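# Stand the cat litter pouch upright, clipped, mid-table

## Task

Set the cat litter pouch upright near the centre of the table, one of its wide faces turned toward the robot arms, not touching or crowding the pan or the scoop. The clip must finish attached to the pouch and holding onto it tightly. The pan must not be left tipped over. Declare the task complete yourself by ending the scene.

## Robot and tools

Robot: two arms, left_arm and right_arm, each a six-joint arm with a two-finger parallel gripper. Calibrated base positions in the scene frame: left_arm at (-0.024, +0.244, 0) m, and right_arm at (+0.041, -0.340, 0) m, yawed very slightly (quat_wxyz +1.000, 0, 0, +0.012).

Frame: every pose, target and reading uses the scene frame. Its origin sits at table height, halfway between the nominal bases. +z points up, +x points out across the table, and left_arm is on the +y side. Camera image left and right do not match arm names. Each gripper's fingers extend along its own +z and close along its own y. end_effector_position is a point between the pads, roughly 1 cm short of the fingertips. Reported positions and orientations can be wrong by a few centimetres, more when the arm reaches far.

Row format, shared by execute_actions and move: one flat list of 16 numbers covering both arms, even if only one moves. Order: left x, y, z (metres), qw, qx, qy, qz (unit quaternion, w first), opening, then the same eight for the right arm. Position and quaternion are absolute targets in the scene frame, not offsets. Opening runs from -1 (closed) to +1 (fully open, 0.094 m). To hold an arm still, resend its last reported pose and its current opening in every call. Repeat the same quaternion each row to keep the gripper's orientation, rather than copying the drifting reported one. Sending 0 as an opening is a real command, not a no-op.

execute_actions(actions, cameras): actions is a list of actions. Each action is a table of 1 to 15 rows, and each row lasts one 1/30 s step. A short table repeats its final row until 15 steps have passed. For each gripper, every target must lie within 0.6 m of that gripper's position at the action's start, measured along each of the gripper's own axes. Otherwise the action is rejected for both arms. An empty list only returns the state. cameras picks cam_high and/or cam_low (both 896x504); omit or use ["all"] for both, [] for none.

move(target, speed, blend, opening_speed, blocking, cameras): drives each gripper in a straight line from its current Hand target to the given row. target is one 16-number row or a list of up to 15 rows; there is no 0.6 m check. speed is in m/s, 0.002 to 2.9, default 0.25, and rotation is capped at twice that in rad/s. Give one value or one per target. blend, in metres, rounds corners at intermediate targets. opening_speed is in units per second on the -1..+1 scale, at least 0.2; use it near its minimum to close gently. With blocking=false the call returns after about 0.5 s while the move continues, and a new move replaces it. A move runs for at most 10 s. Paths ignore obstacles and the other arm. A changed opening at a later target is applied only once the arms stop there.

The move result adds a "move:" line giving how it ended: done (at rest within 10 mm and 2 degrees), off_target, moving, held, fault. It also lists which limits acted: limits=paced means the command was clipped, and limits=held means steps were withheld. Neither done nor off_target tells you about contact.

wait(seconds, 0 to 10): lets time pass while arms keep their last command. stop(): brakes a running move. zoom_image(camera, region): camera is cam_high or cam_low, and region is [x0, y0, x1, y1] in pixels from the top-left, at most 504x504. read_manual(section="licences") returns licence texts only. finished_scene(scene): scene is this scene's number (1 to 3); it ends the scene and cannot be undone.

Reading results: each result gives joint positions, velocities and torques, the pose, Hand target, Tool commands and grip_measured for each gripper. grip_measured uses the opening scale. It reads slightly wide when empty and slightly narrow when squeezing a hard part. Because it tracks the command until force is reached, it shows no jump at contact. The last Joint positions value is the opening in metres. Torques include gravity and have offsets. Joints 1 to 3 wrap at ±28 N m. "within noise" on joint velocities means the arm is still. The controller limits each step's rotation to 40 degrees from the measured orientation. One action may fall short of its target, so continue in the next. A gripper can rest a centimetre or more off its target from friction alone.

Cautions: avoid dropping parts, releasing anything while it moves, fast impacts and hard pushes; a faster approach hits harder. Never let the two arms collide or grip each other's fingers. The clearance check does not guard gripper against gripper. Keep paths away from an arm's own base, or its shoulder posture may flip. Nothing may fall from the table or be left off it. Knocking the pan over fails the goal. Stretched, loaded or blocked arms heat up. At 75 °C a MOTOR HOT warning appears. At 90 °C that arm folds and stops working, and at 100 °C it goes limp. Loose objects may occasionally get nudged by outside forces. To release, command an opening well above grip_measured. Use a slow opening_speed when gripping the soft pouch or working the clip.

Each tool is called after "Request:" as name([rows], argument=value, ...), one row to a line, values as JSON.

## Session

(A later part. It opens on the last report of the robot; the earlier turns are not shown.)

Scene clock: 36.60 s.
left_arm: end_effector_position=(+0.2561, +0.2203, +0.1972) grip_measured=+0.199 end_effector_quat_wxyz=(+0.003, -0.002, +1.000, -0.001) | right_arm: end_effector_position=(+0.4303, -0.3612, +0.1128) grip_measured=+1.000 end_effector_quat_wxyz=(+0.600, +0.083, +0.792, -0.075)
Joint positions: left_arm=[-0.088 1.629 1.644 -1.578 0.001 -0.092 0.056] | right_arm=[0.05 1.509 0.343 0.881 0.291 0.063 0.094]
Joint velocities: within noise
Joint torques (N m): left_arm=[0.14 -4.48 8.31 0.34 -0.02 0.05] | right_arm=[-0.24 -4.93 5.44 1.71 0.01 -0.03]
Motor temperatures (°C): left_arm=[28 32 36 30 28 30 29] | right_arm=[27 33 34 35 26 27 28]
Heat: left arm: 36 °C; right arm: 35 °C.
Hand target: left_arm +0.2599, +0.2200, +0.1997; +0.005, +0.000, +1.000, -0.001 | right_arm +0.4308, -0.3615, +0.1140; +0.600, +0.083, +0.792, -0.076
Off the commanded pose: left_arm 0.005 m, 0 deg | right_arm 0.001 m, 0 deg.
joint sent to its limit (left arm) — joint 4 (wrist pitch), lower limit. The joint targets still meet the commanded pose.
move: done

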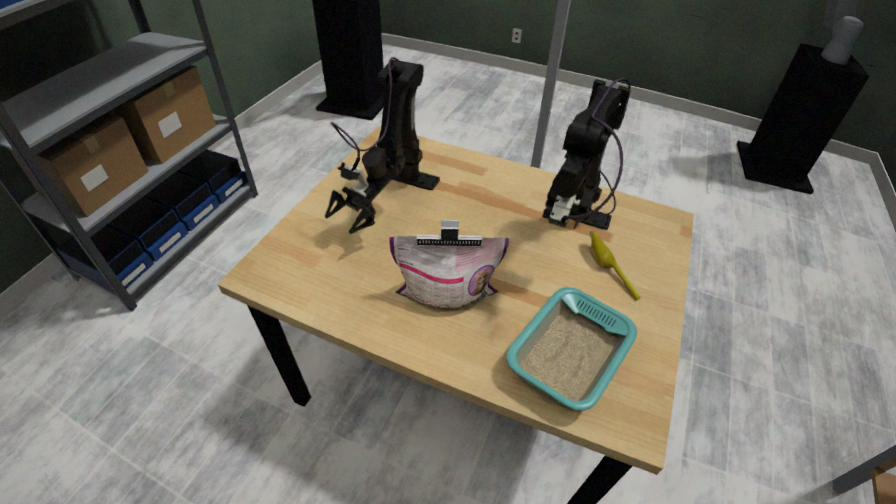

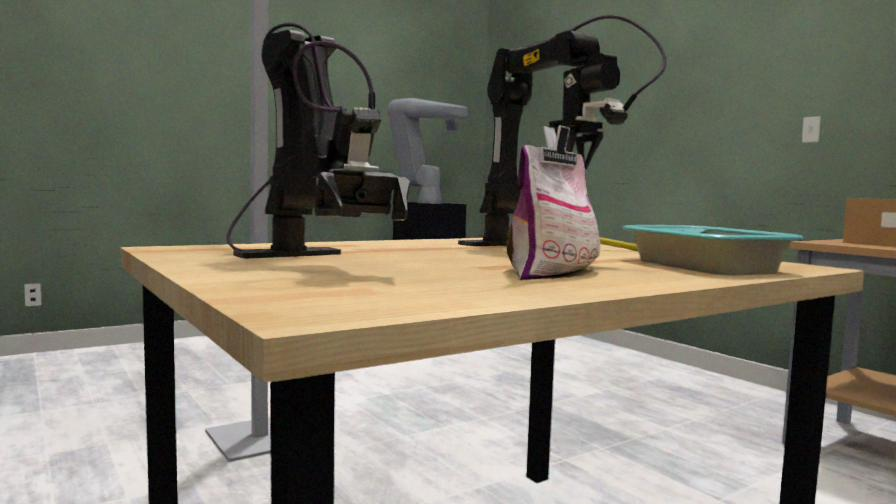

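Request:
zoom_image(camera="cam_high", region=[350, 190, 550, 320])

Request:
zoom_image(camera="cam_low", region=[460, 100, 660, 300])

Scaled by 2.520.

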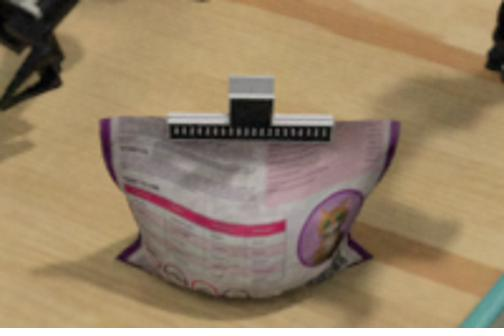

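Scaled by 2.520.

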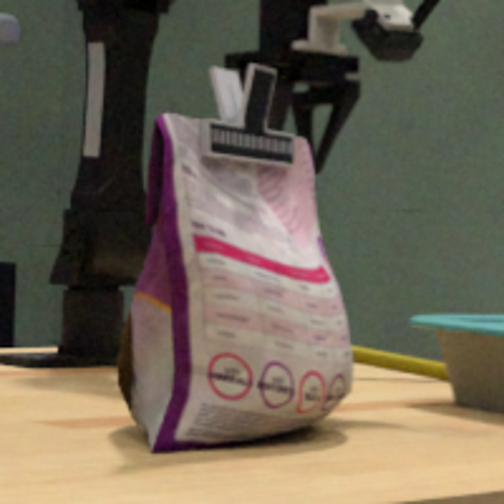

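Request:
move([
  [0.26,0.22,0.2,0,0,1,0,0.2,0.39,-0.3,0.31,0.2285,-0.7969,0.5375,-0.1541,0.6],
  [0.26,0.22,0.2,0,0,1,0,0.2,0.443,-0.127,0.287,0.2285,-0.7969,0.5375,-0.1541,0.6],
], speed=0.3, blend=0.05)

Scene clock: 42.53 s.
left_arm: end_effector_position=(+0.2558, +0.2203, +0.1972) grip_measured=+0.199 end_effector_quat_wxyz=(+0.003, -0.002, +1.000, -0.001) | right_arm: end_effector_position=(+0.4418, -0.1258, +0.2870) grip_measured=+0.602 end_effector_quat_wxyz=(-0.232, +0.800, -0.530, +0.158)
Joint positions: left_arm=[-0.088 1.629 1.644 -1.579 0.001 -0.092 0.056] | right_arm=[0.491 1.894 2.185 -1.296 0.068 -1.476 0.075]
Joint velocities: within noise
Joint torques (N m): left_arm=[-0.02 -4.66 8.29 0.34 -0.02 0.1] | right_arm=[-0.49 -7.57 8.42 0.96 -0.03 0.15]
Motor temperatures (°C): left_arm=[28 32 36 30 28 30 29] | right_arm=[27 33 35 34 26 27 28]
Heat: left arm: 36 °C; right arm: 35 °C.
Hand target: left_arm +0.2599, +0.2200, +0.1997; +0.005, +0.000, +1.000, -0.001 | right_arm +0.4430, -0.1270, +0.2869; -0.229, +0.797, -0.537, +0.154
Off the commanded pose: left_arm 0.005 m, 0 deg | right_arm 0.002 m, 1 deg.
joint sent to its limit (left arm) — joint 4 (wrist pitch), lower limit. The joint targets still meet the commanded pose.
move: done

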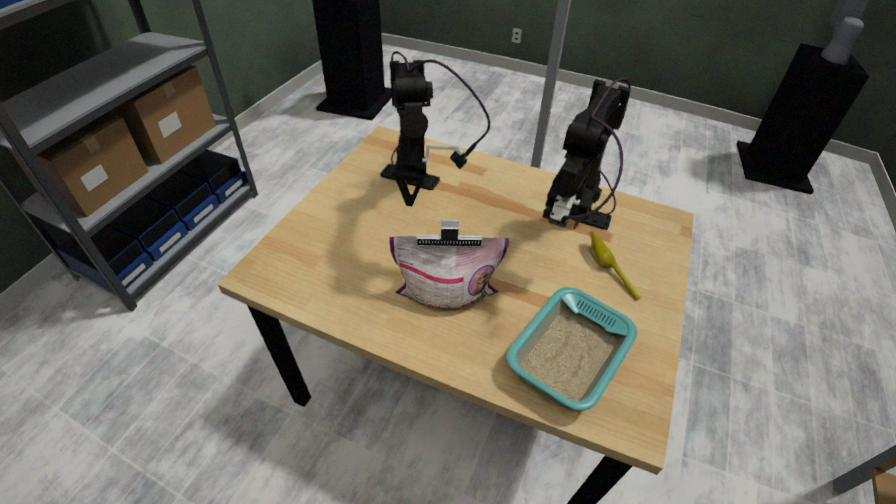

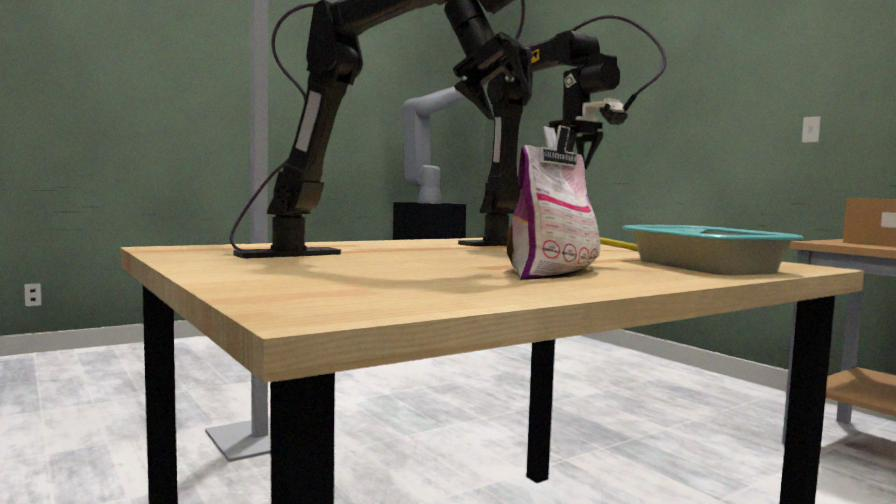

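Request:
move(target=[0.26,0.22,0.2,0,0,1,0,0.2,0.477,-0.1145,0.232,0.2285,-0.7969,0.5375,-0.1541,0.6], speed=0.08)

Request:
zoom_image(camera="cam_high", region=[350, 130, 550, 320])

Request:
zoom_image(camera="cam_low", region=[440, 60, 640, 260])

Scene clock: 44.17 s.
left_arm: end_effector_position=(+0.2558, +0.2203, +0.1972) grip_measured=+0.199 end_effector_quat_wxyz=(+0.003, -0.002, +1.000, -0.001) | right_arm: end_effector_position=(+0.4750, -0.1131, +0.2448) grip_measured=+0.602 end_effector_quat_wxyz=(-0.239, +0.795, -0.534, +0.163)
Joint positions: left_arm=[-0.088 1.629 1.644 -1.579 0.001 -0.092 0.056] | right_arm=[0.48 1.946 2.061 -1.103 0.068 -1.476 0.075]
Joint velocities: within noise
Joint torques (N m): left_arm=[0.09 -4.57 8.28 0.33 -0.03 0.03] | right_arm=[-0.77 -8.54 5.37 1.19 -0.13 -0.03]
Motor temperatures (°C): left_arm=[28 32 36 30 28 30 29] | right_arm=[27 34 35 34 26 27 28]
Heat: left arm: 36 °C; right arm: 35 °C.
Hand target: left_arm +0.2599, +0.2200, +0.1997; +0.005, +0.000, +1.000, -0.001 | right_arm +0.4768, -0.1147, +0.2322; -0.228, +0.797, -0.538, +0.154
Off the commanded pose: left_arm 0.005 m, 0 deg | right_arm 0.013 m, 2 deg.
joint sent to its limit (left arm) — joint 4 (wrist pitch), lower limit. The joint targets still meet the commanded pose.
move: off_target (right_arm)

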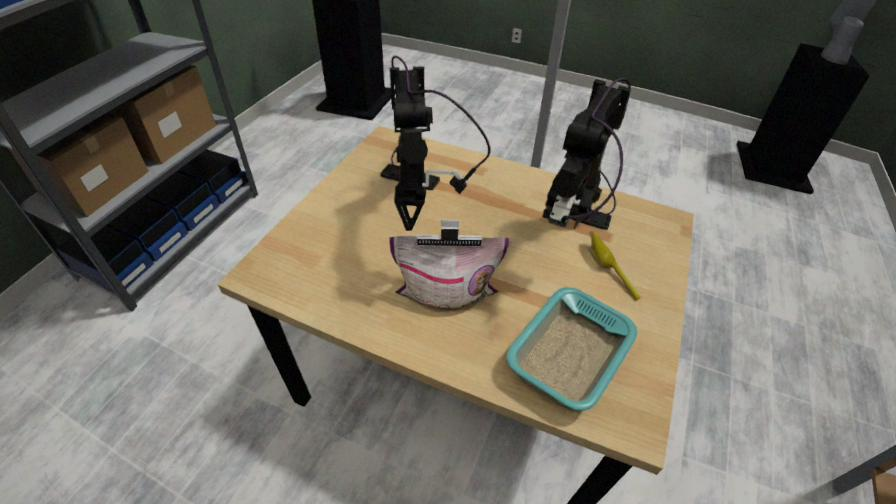

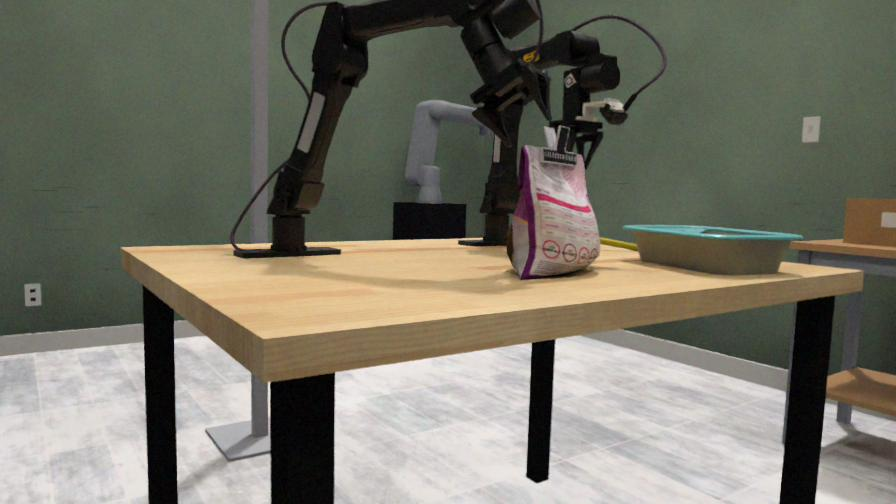

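Scaled by 2.520.

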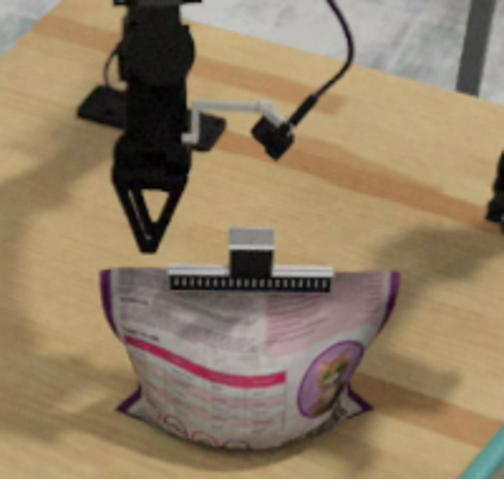

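Scaled by 2.520.

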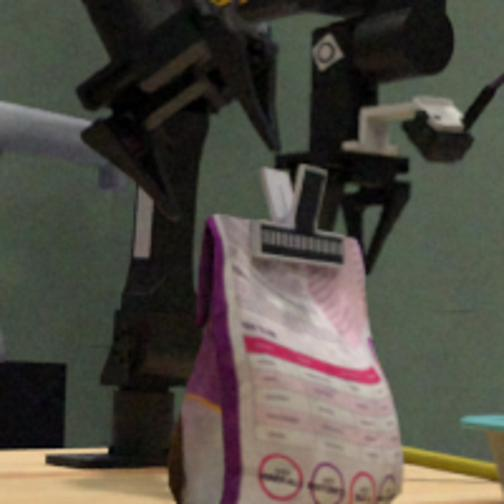

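Request:
move(target=[0.26,0.22,0.2,0,0,1,0,0.2,0.491,-0.109,0.196,0.2285,-0.7969,0.5375,-0.1541,0.6], speed=0.06)

Request:
zoom_image(camera="cam_high", region=[350, 130, 550, 320])

Request:
zoom_image(camera="cam_low", region=[440, 60, 640, 260])

Scene clock: 45.67 s.
left_arm: end_effector_position=(+0.2558, +0.2203, +0.1972) grip_measured=+0.199 end_effector_quat_wxyz=(+0.003, -0.002, +1.000, -0.001) | right_arm: end_effector_position=(+0.4901, -0.1074, +0.2105) grip_measured=+0.602 end_effector_quat_wxyz=(-0.239, +0.794, -0.534, +0.164)
Joint positions: left_arm=[-0.088 1.629 1.644 -1.579 0.001 -0.092 0.056] | right_arm=[0.475 1.969 1.95 -0.966 0.068 -1.479 0.075]
Joint velocities: within noise
Joint torques (N m): left_arm=[-0.01 -4.49 8.42 0.36 -0.04 0.04] | right_arm=[-0.54 -8.59 5.53 1.21 -0.1 -0.02]
Motor temperatures (°C): left_arm=[28 32 36 30 28 30 29] | right_arm=[27 34 35 34 26 27 28]
Heat: left arm: 36 °C; right arm: 35 °C.
Hand target: left_arm +0.2599, +0.2200, +0.1997; +0.005, +0.000, +1.000, -0.001 | right_arm +0.4907, -0.1092, +0.1962; -0.228, +0.797, -0.538, +0.154
Off the commanded pose: left_arm 0.005 m, 0 deg | right_arm 0.015 m, 2 deg.
joint sent to its limit (left arm) — joint 4 (wrist pitch), lower limit. The joint targets still meet the commanded pose.
move: off_target (right_arm)

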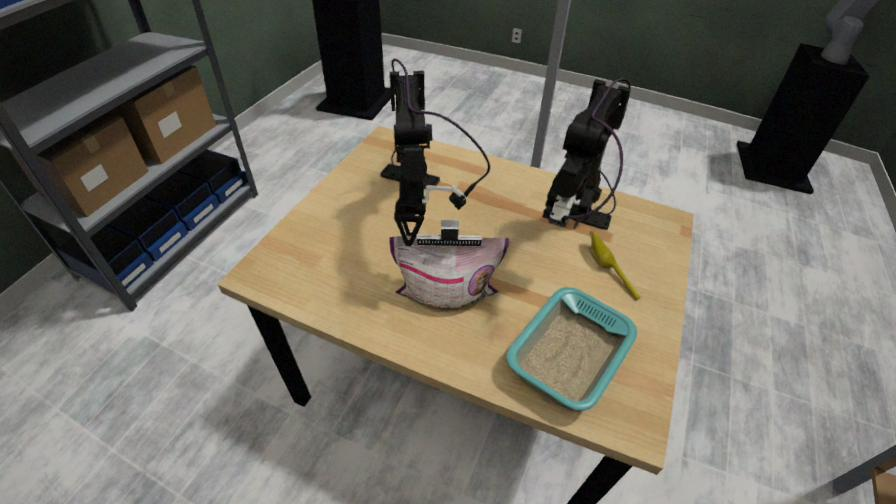

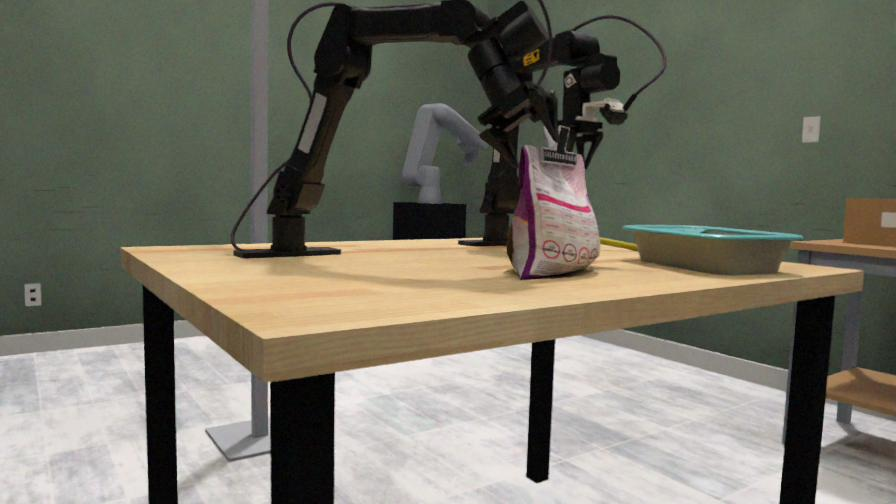

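Scaled by 2.520.

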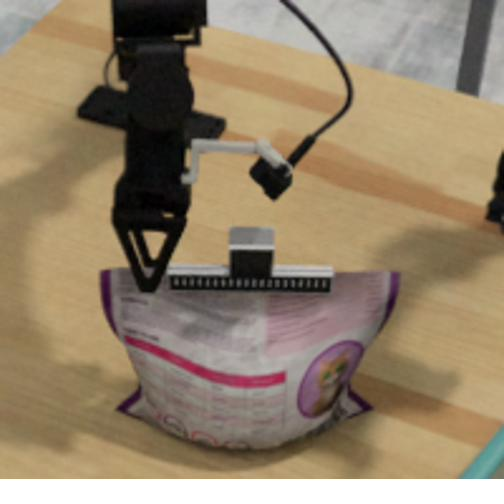

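Scaled by 2.520.

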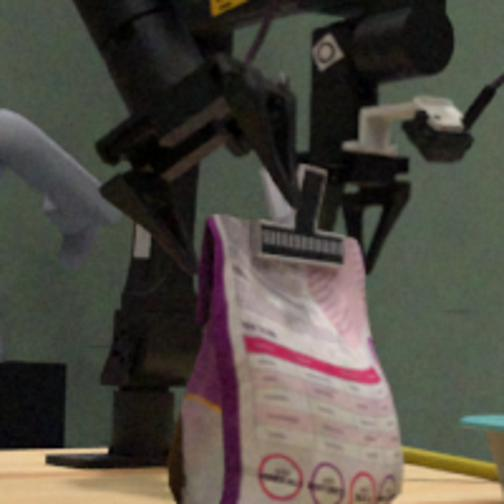

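Request:
move(target=[0.26,0.22,0.2,0,0,1,0,0.2,0.498,-0.116,0.178,0.2285,-0.7969,0.5375,-0.1541,0.6], speed=0.05)

Request:
zoom_image(camera="cam_high", region=[350, 130, 550, 320])

Request:
zoom_image(camera="cam_low", region=[440, 60, 640, 260])

Scene clock: 46.93 s.
left_arm: end_effector_position=(+0.2558, +0.2203, +0.1972) grip_measured=+0.199 end_effector_quat_wxyz=(+0.003, -0.002, +1.000, -0.001) | right_arm: end_effector_position=(+0.4985, -0.1151, +0.1937) grip_measured=+0.602 end_effector_quat_wxyz=(-0.239, +0.793, -0.535, +0.167)
Joint positions: left_arm=[-0.088 1.629 1.644 -1.579 0.001 -0.092 0.056] | right_arm=[0.452 1.969 1.881 -0.893 0.061 -1.499 0.075]
Joint velocities: within noise
Joint torques (N m): left_arm=[-0.2 -4.52 8.43 0.37 -0.03 0.05] | right_arm=[-0.73 -8.65 5.53 1.2 -0.19 -0.02]
Motor temperatures (°C): left_arm=[28 32 36 30 28 30 28] | right_arm=[27 34 35 34 26 27 28]
Heat: left arm: 36 °C; right arm: 35 °C.
Hand target: left_arm +0.2599, +0.2200, +0.1997; +0.005, +0.000, +1.000, -0.001 | right_arm +0.4978, -0.1162, +0.1783; -0.229, +0.797, -0.538, +0.154
Off the commanded pose: left_arm 0.005 m, 0 deg | right_arm 0.016 m, 2 deg.
joint sent to its limit (left arm) — joint 4 (wrist pitch), lower limit. The joint targets still meet the commanded pose.
move: off_target (right_arm)

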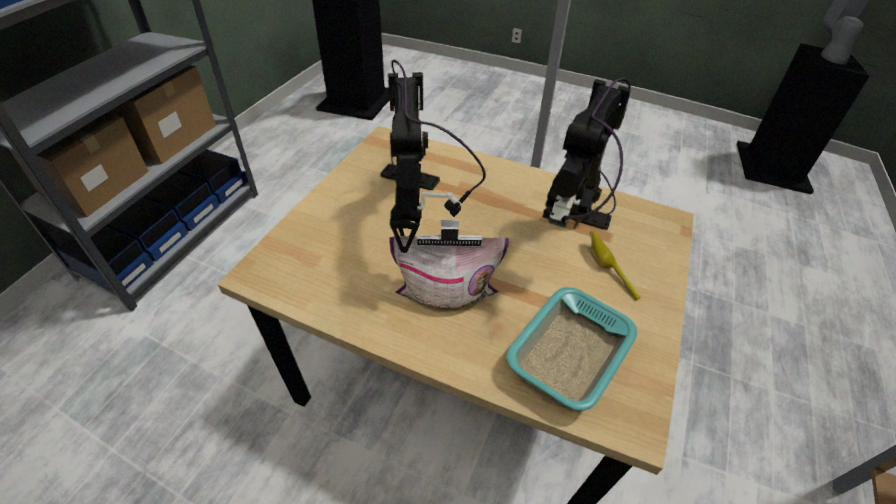

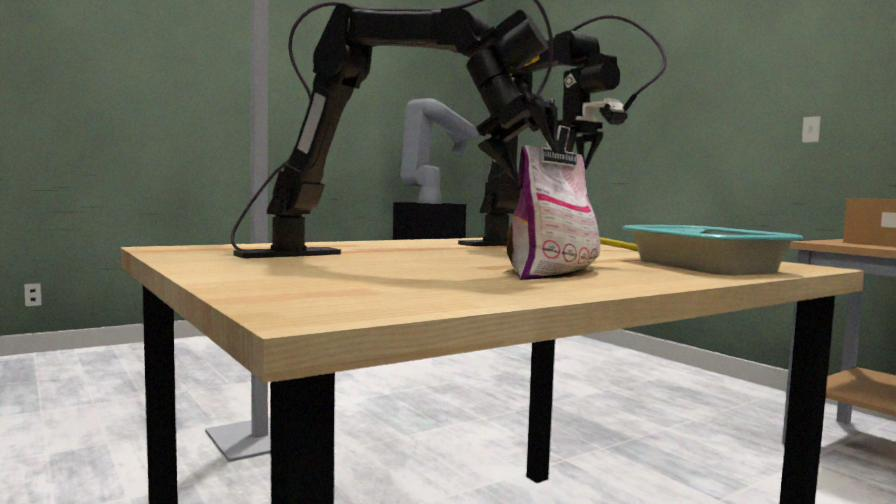

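Scaled by 2.520.

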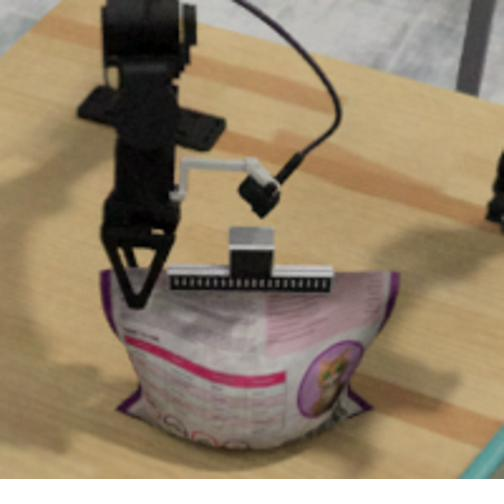

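Scaled by 2.520.

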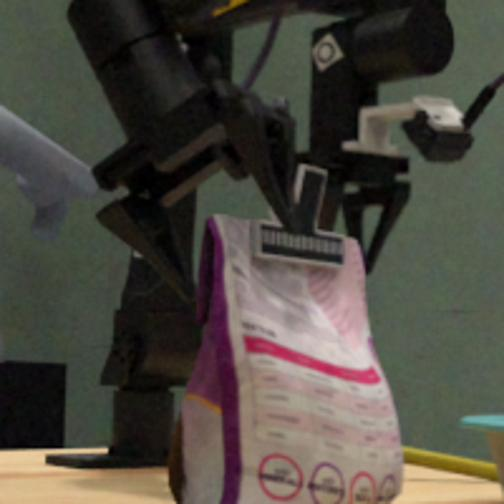

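Request:
move(target=[0.26,0.22,0.2,0,0,1,0,0.2,0.498,-0.116,0.178,0.2285,-0.7969,0.5375,-0.1541,-1], speed=0.05, opening_speed=0.8)

Request:
zoom_image(camera="cam_high", region=[350, 130, 550, 320])

Request:
zoom_image(camera="cam_low", region=[440, 60, 640, 260])

Scene clock: 49.20 s.
left_arm: end_effector_position=(+0.2558, +0.2203, +0.1972) grip_measured=+0.199 end_effector_quat_wxyz=(+0.003, -0.002, +1.000, -0.001) | right_arm: end_effector_position=(+0.4954, -0.1155, +0.1904) grip_measured=-0.975 end_effector_quat_wxyz=(-0.234, +0.796, -0.534, +0.162)
Joint positions: left_arm=[-0.088 1.629 1.644 -1.579 0.001 -0.092 0.056] | right_arm=[0.452 1.969 1.876 -0.904 0.055 -1.5 0.001]
Joint velocities: within noise
Joint torques (N m): left_arm=[-0.06 -4.59 8.21 0.39 -0.03 0.06] | right_arm=[-0.84 -8.77 5.91 1.29 -0.14 -0.04]
Motor temperatures (°C): left_arm=[28 31 36 30 28 30 28] | right_arm=[27 34 35 34 26 27 28]
Heat: left arm: 36 °C; right arm: 35 °C.
Hand target: left_arm +0.2599, +0.2200, +0.1997; +0.005, +0.000, +1.000, -0.001 | right_arm +0.4977, -0.1162, +0.1781; -0.229, +0.797, -0.538, +0.154
Off the commanded pose: left_arm 0.005 m, 0 deg | right_arm 0.013 m, 1 deg.
joint sent to its limit (left arm) — joint 4 (wrist pitch), lower limit. The joint targets still meet the commanded pose.
move: off_target (right_arm)

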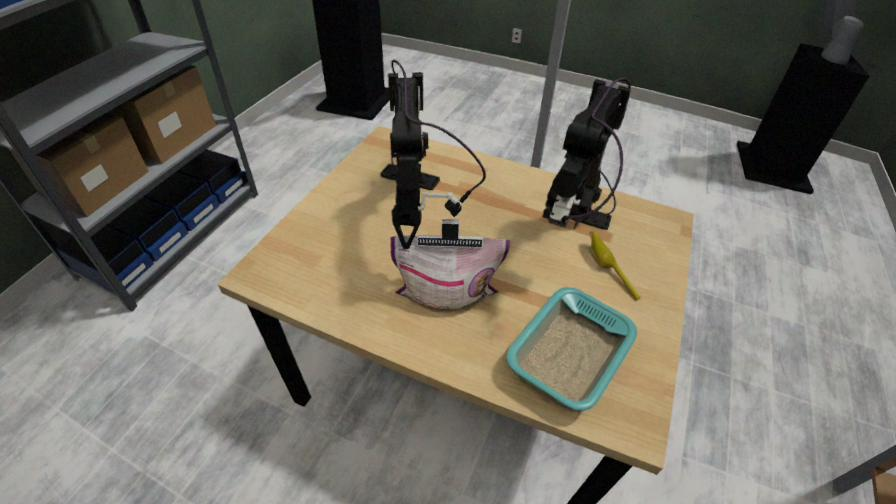

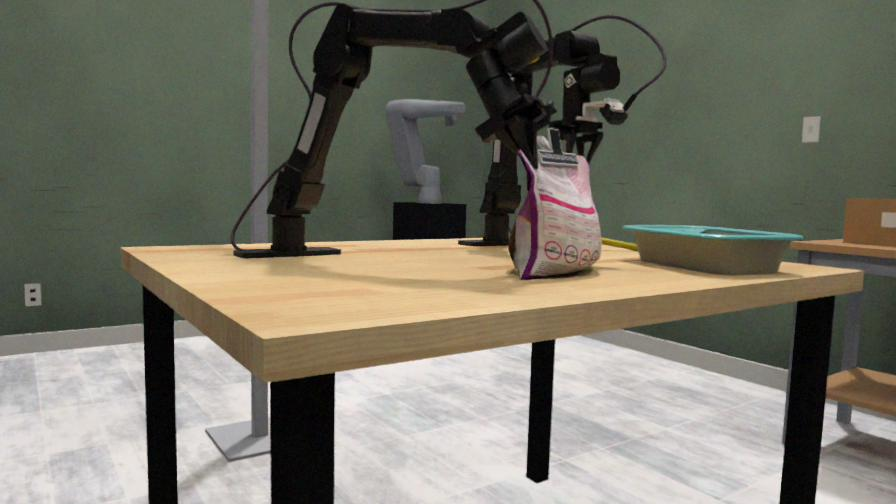

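Scaled by 2.520.

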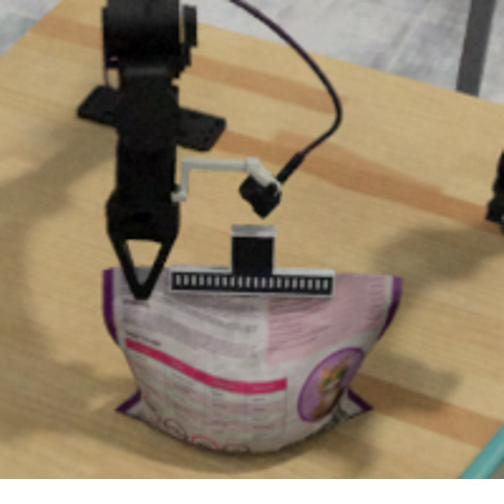

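Scaled by 2.520.

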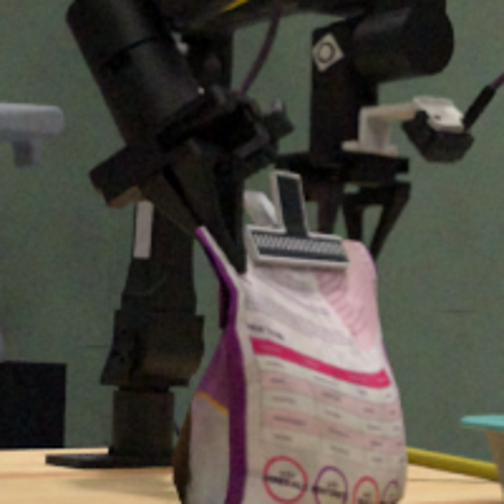

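Request:
move([
  [0.26,0.22,0.2,0,0,1,0,0.2,0.49,-0.117,0.21,0.2285,-0.7969,0.5375,-0.1541,-1],
  [0.26,0.22,0.2,0,0,1,0,0.2,0.405,-0.14,0.212,0.1311,-0.7433,0.6461,-0.1139,-1],
], speed=0.06)

Scene clock: 53.37 s.
left_arm: end_effector_position=(+0.2558, +0.2203, +0.1972) grip_measured=+0.199 end_effector_quat_wxyz=(+0.003, -0.002, +1.000, -0.001) | right_arm: end_effector_position=(+0.4134, -0.1369, +0.1922) grip_measured=-0.978 end_effector_quat_wxyz=(-0.115, +0.748, -0.645, +0.106)
Joint positions: left_arm=[-0.088 1.629 1.644 -1.579 0.001 -0.092 0.056] | right_arm=[0.528 1.916 1.925 -1.293 0.132 -1.187 0.001]
Joint velocities: within noise
Joint torques (N m): left_arm=[-0.05 -4.7 8.14 0.33 -0.02 0.02] | right_arm=[0.38 -13.63 6.12 0.51 0.14 0.1]
Motor temperatures (°C): left_arm=[28 31 36 30 28 30 28] | right_arm=[27 36 35 33 26 27 28]
Heat: left arm: 36 °C; right arm: 36 °C.
Hand target: left_arm +0.2599, +0.2200, +0.1997; +0.005, +0.000, +1.000, -0.001 | right_arm +0.4052, -0.1401, +0.2114; -0.131, +0.743, -0.646, +0.114
Off the commanded pose: left_arm 0.005 m, 0 deg | right_arm 0.022 m, 2 deg.
joint sent to its limit (left arm) — joint 4 (wrist pitch), lower limit. The joint targets still meet the commanded pose.
move: off_target (right_arm)

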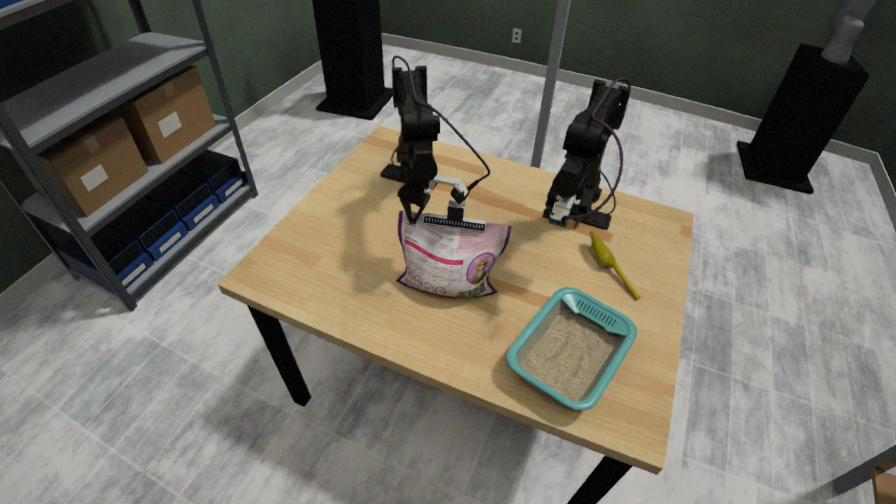

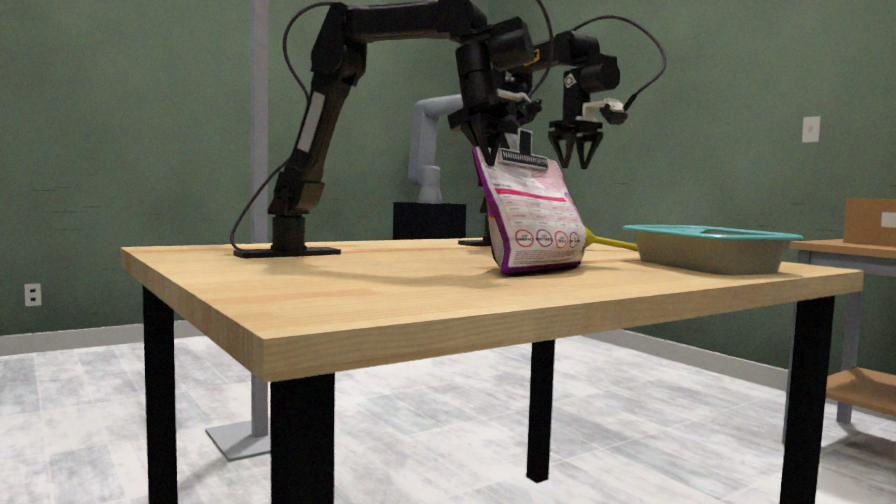

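Request:
zoom_image(camera="cam_high", region=[350, 130, 550, 320])

Request:
zoom_image(camera="cam_low", region=[420, 90, 640, 290])

Scaled by 2.520.

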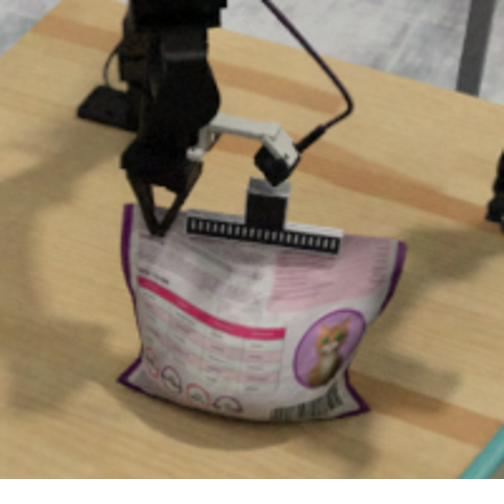

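Scaled by 2.291.

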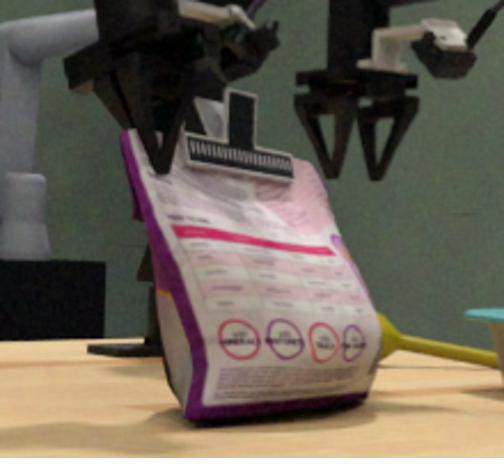

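Request:
move(target=[0.26,0.22,0.2,0,0,1,0,0.2,0.325,-0.15,0.212,0.0589,-0.673,0.7344,-0.0642,-1], speed=0.06)

Request:
zoom_image(camera="cam_high", region=[350, 130, 550, 320])

Request:
zoom_image(camera="cam_low", region=[420, 90, 640, 290])

Scene clock: 56.80 s.
left_arm: end_effector_position=(+0.2558, +0.2203, +0.1972) grip_measured=+0.199 end_effector_quat_wxyz=(+0.003, -0.002, +1.000, -0.001) | right_arm: end_effector_position=(+0.3388, -0.1438, +0.1930) grip_measured=-0.978 end_effector_quat_wxyz=(+0.048, -0.674, +0.735, -0.066)
Joint positions: left_arm=[-0.088 1.629 1.644 -1.579 0.001 -0.092 0.056] | right_arm=[0.615 1.82 1.837 -1.478 0.121 -0.852 0.001]
Joint velocities: within noise
Joint torques (N m): left_arm=[-0.01 -4.78 8.27 0.39 -0.02 0.05] | right_arm=[0.49 -12.79 5.52 0.01 0 0.11]
Motor temperatures (°C): left_arm=[28 31 36 30 28 30 28] | right_arm=[27 38 35 33 26 27 28]
Heat: left arm: 36 °C; right arm: 38 °C.
Hand target: left_arm +0.2599, +0.2200, +0.1997; +0.005, +0.000, +1.000, -0.001 | right_arm +0.3254, -0.1500, +0.2108; -0.059, +0.673, -0.734, +0.064
Off the commanded pose: left_arm 0.005 m, 0 deg | right_arm 0.024 m, 1 deg.
joint sent to its limit (left arm) — joint 4 (wrist pitch), lower limit. The joint targets still meet the commanded pose.
move: off_target (right_arm)

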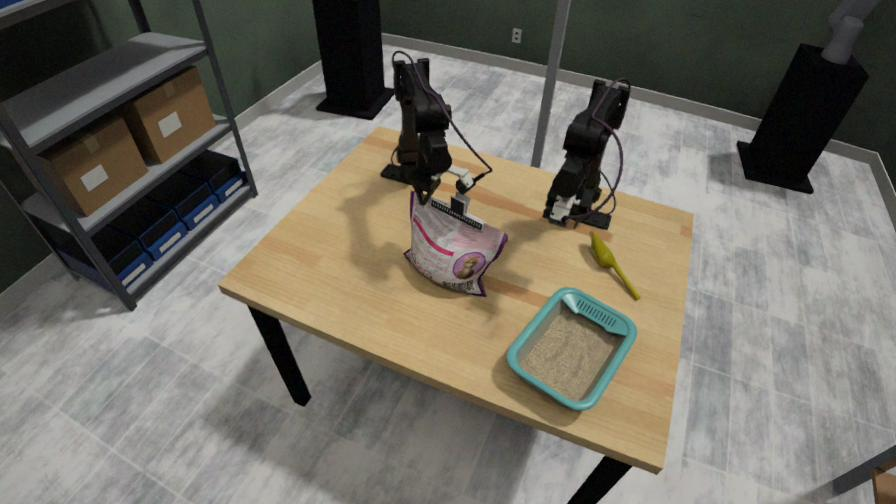

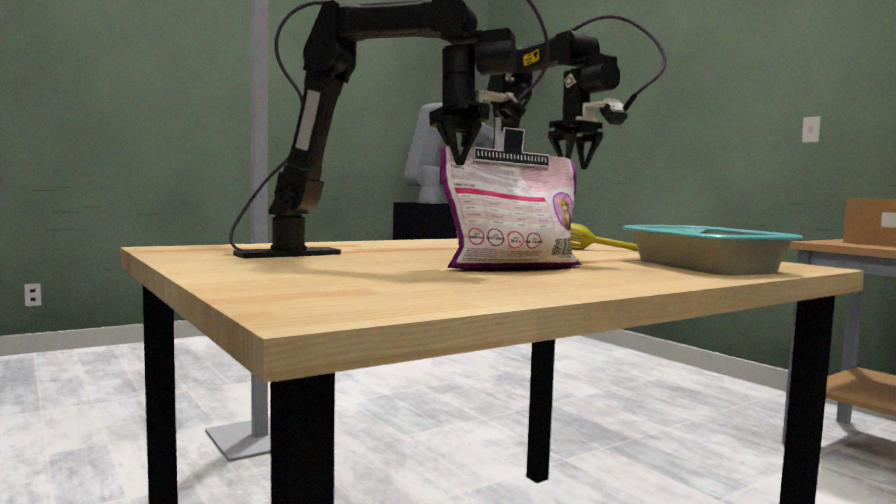

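Scaled by 2.520.

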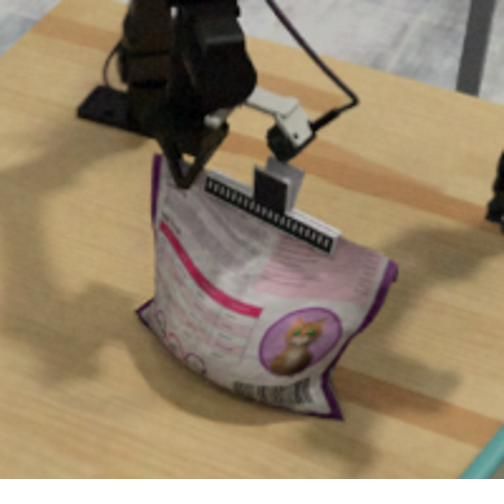

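Scaled by 2.291.

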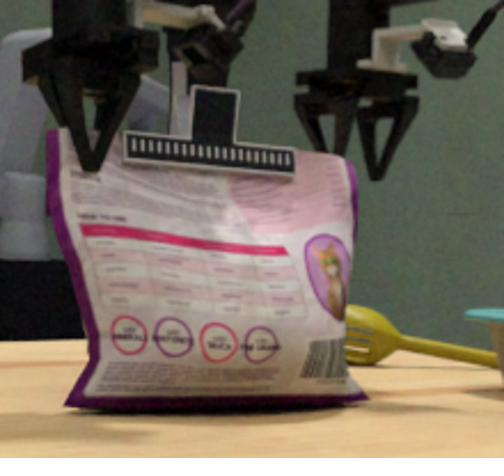

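Request:
move([
  [0.32,0.17,0.29,0,-0.6691,0.7431,0,0.6,0.325,-0.15,0.212,0.0589,-0.673,0.7344,-0.0642,-1],
  [0.377,0.09,0.265,0,-0.6691,0.7431,0,0.6,0.325,-0.15,0.212,0.0589,-0.673,0.7344,-0.0642,-1],
], speed=[0.25,0.15], blend=0.02)

Request:
zoom_image(camera="cam_high", region=[400, 130, 600, 320])

Request:
zoom_image(camera="cam_low", region=[420, 90, 640, 290])

Scene clock: 63.07 s.
left_arm: end_effector_position=(+0.3744, +0.0906, +0.2636) grip_measured=+0.599 end_effector_quat_wxyz=(+0.077, -0.658, +0.733, -0.153) | right_arm: end_effector_position=(+0.3386, -0.1437, +0.1929) grip_measured=-0.978 end_effector_quat_wxyz=(+0.048, -0.673, +0.735, -0.065)
Joint positions: left_arm=[-0.369 2.017 2.369 -1.579 0.002 -1.832 0.075] | right_arm=[0.615 1.82 1.837 -1.479 0.12 -0.851 0.001]
Joint velocities: within noise
Joint torques (N m): left_arm=[0.02 -7.95 7.8 0.94 -0.05 -0.07] | right_arm=[0.53 -12.67 5.44 0.05 0.01 0.03]
Motor temperatures (°C): left_arm=[28 32 36 30 28 30 28] | right_arm=[27 42 34 32 26 27 29]
Heat: left arm: 36 °C; right arm: 42 °C.
Hand target: left_arm +0.3767, +0.0901, +0.2644; +0.078, -0.659, +0.732, -0.154 | right_arm +0.3254, -0.1499, +0.2108; +0.059, -0.673, +0.734, -0.064
Off the commanded pose: left_arm 0.003 m, 20 deg | right_arm 0.024 m, 1 deg.
joint sent to its limit (left arm) — joint 4 (wrist pitch), lower limit. The joint targets are off in orientation, not in position.
move: off_target (left_arm, right_arm)

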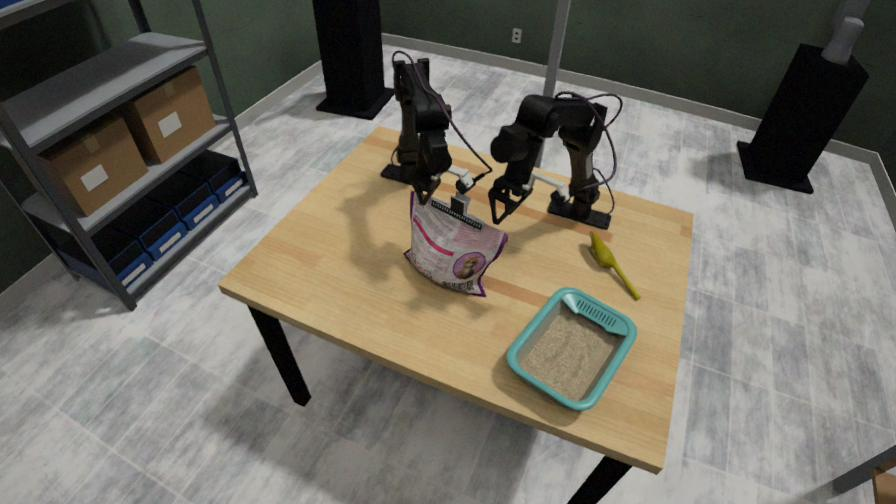

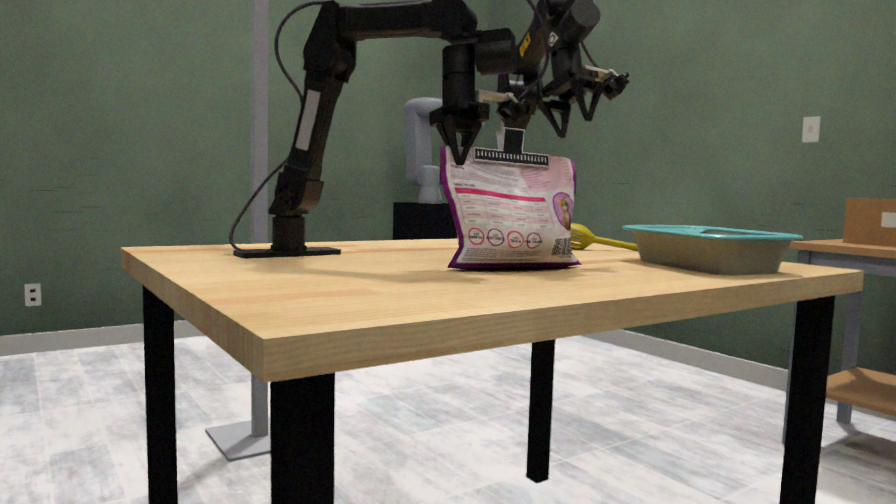

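Scaled by 2.520.

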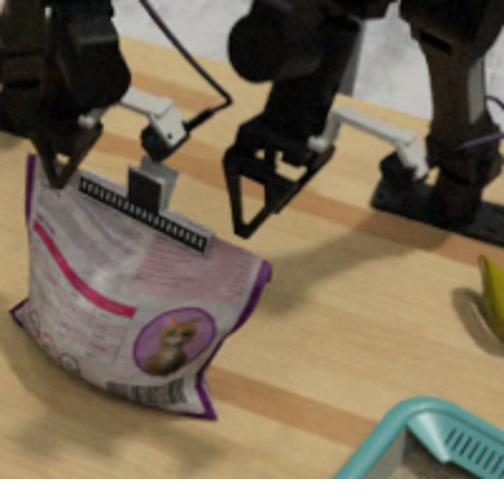

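Scaled by 2.291.

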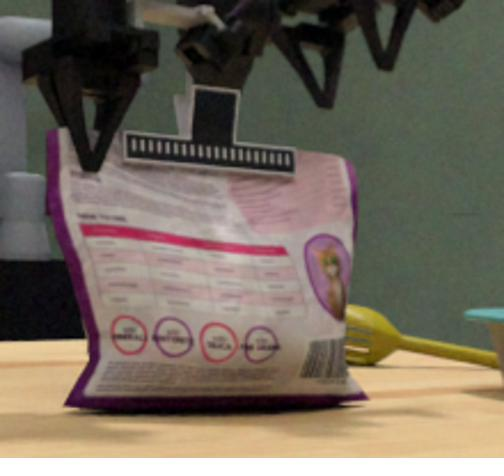

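Request:
move(target=[0.379,0.085,0.215,0,-0.6691,0.7431,0,0.6,0.325,-0.15,0.212,0.0589,-0.673,0.7344,-0.0642,-1], speed=0.07)

Request:
zoom_image(camera="cam_high", region=[400, 130, 600, 320])

Request:
zoom_image(camera="cam_low", region=[420, 90, 640, 290])

Scene clock: 66.00 s.
left_arm: end_effector_position=(+0.3805, +0.0870, +0.2267) grip_measured=+0.599 end_effector_quat_wxyz=(+0.054, -0.665, +0.736, -0.111) | right_arm: end_effector_position=(+0.3386, -0.1437, +0.1929) grip_measured=-0.978 end_effector_quat_wxyz=(+0.048, -0.673, +0.735, -0.065)
Joint positions: left_arm=[-0.372 2.091 2.347 -1.579 0.002 -1.841 0.075] | right_arm=[0.615 1.82 1.837 -1.479 0.12 -0.85 0.001]
Joint velocities: within noise
Joint torques (N m): left_arm=[-0.47 -8.16 5.29 0.79 -0.09 -0.04] | right_arm=[0.47 -12.94 5.59 0 0 -0.03]
Motor temperatures (°C): left_arm=[28 32 36 30 28 30 28] | right_arm=[27 43 34 31 26 27 29]
Heat: left arm: 36 °C; right arm: 43 °C.
Hand target: left_arm +0.3785, +0.0852, +0.2147; +0.046, -0.666, +0.739, -0.093 | right_arm +0.3254, -0.1499, +0.2108; +0.059, -0.673, +0.734, -0.064
Off the commanded pose: left_arm 0.012 m, 14 deg | right_arm 0.024 m, 1 deg.
joint sent to its limit (left arm) — joint 4 (wrist pitch), lower limit. The joint targets are off in orientation, not in position.
move: off_target (left_arm, right_arm)

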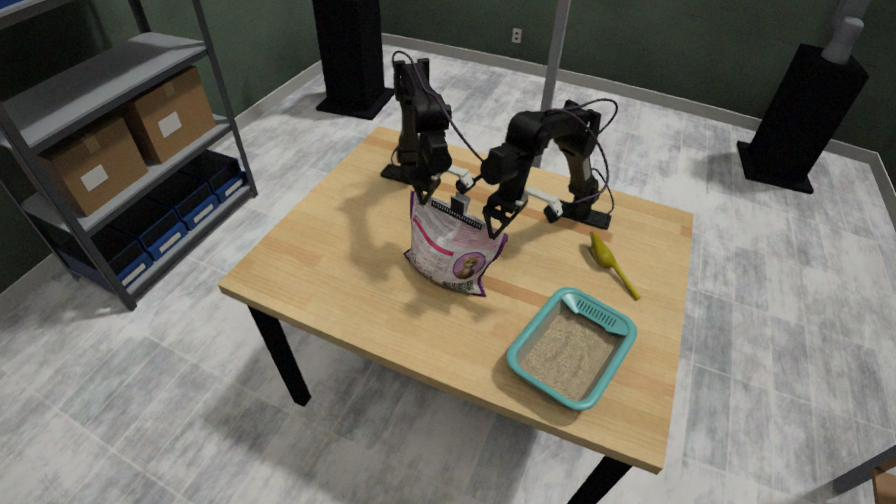

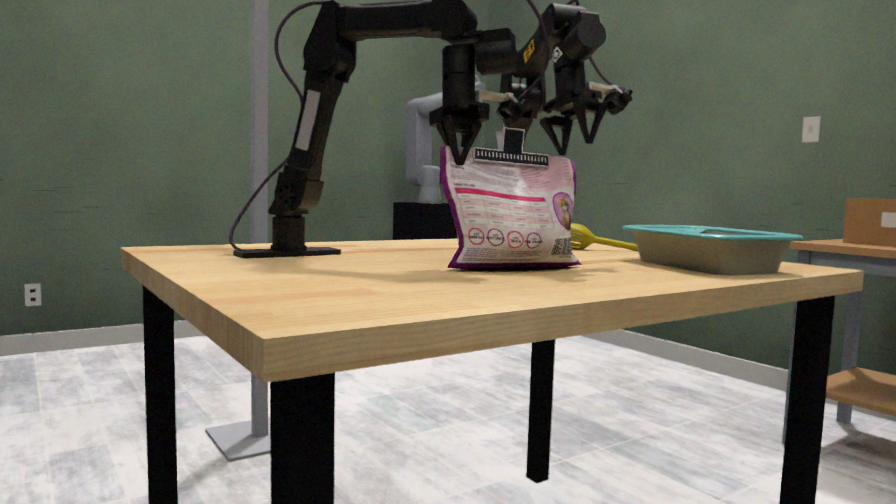

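Scaled by 2.520.

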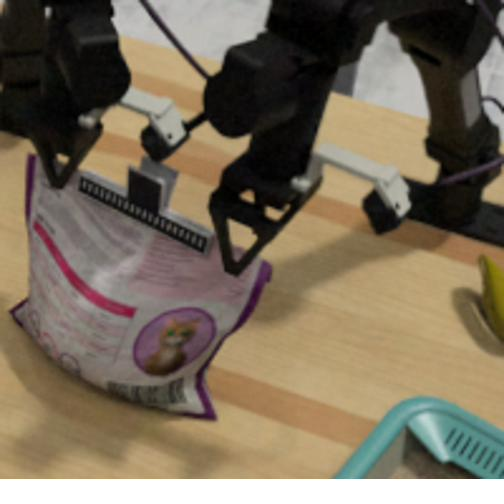

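Scaled by 2.291.

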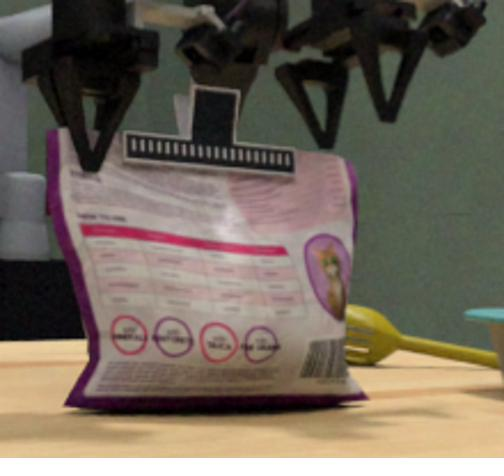

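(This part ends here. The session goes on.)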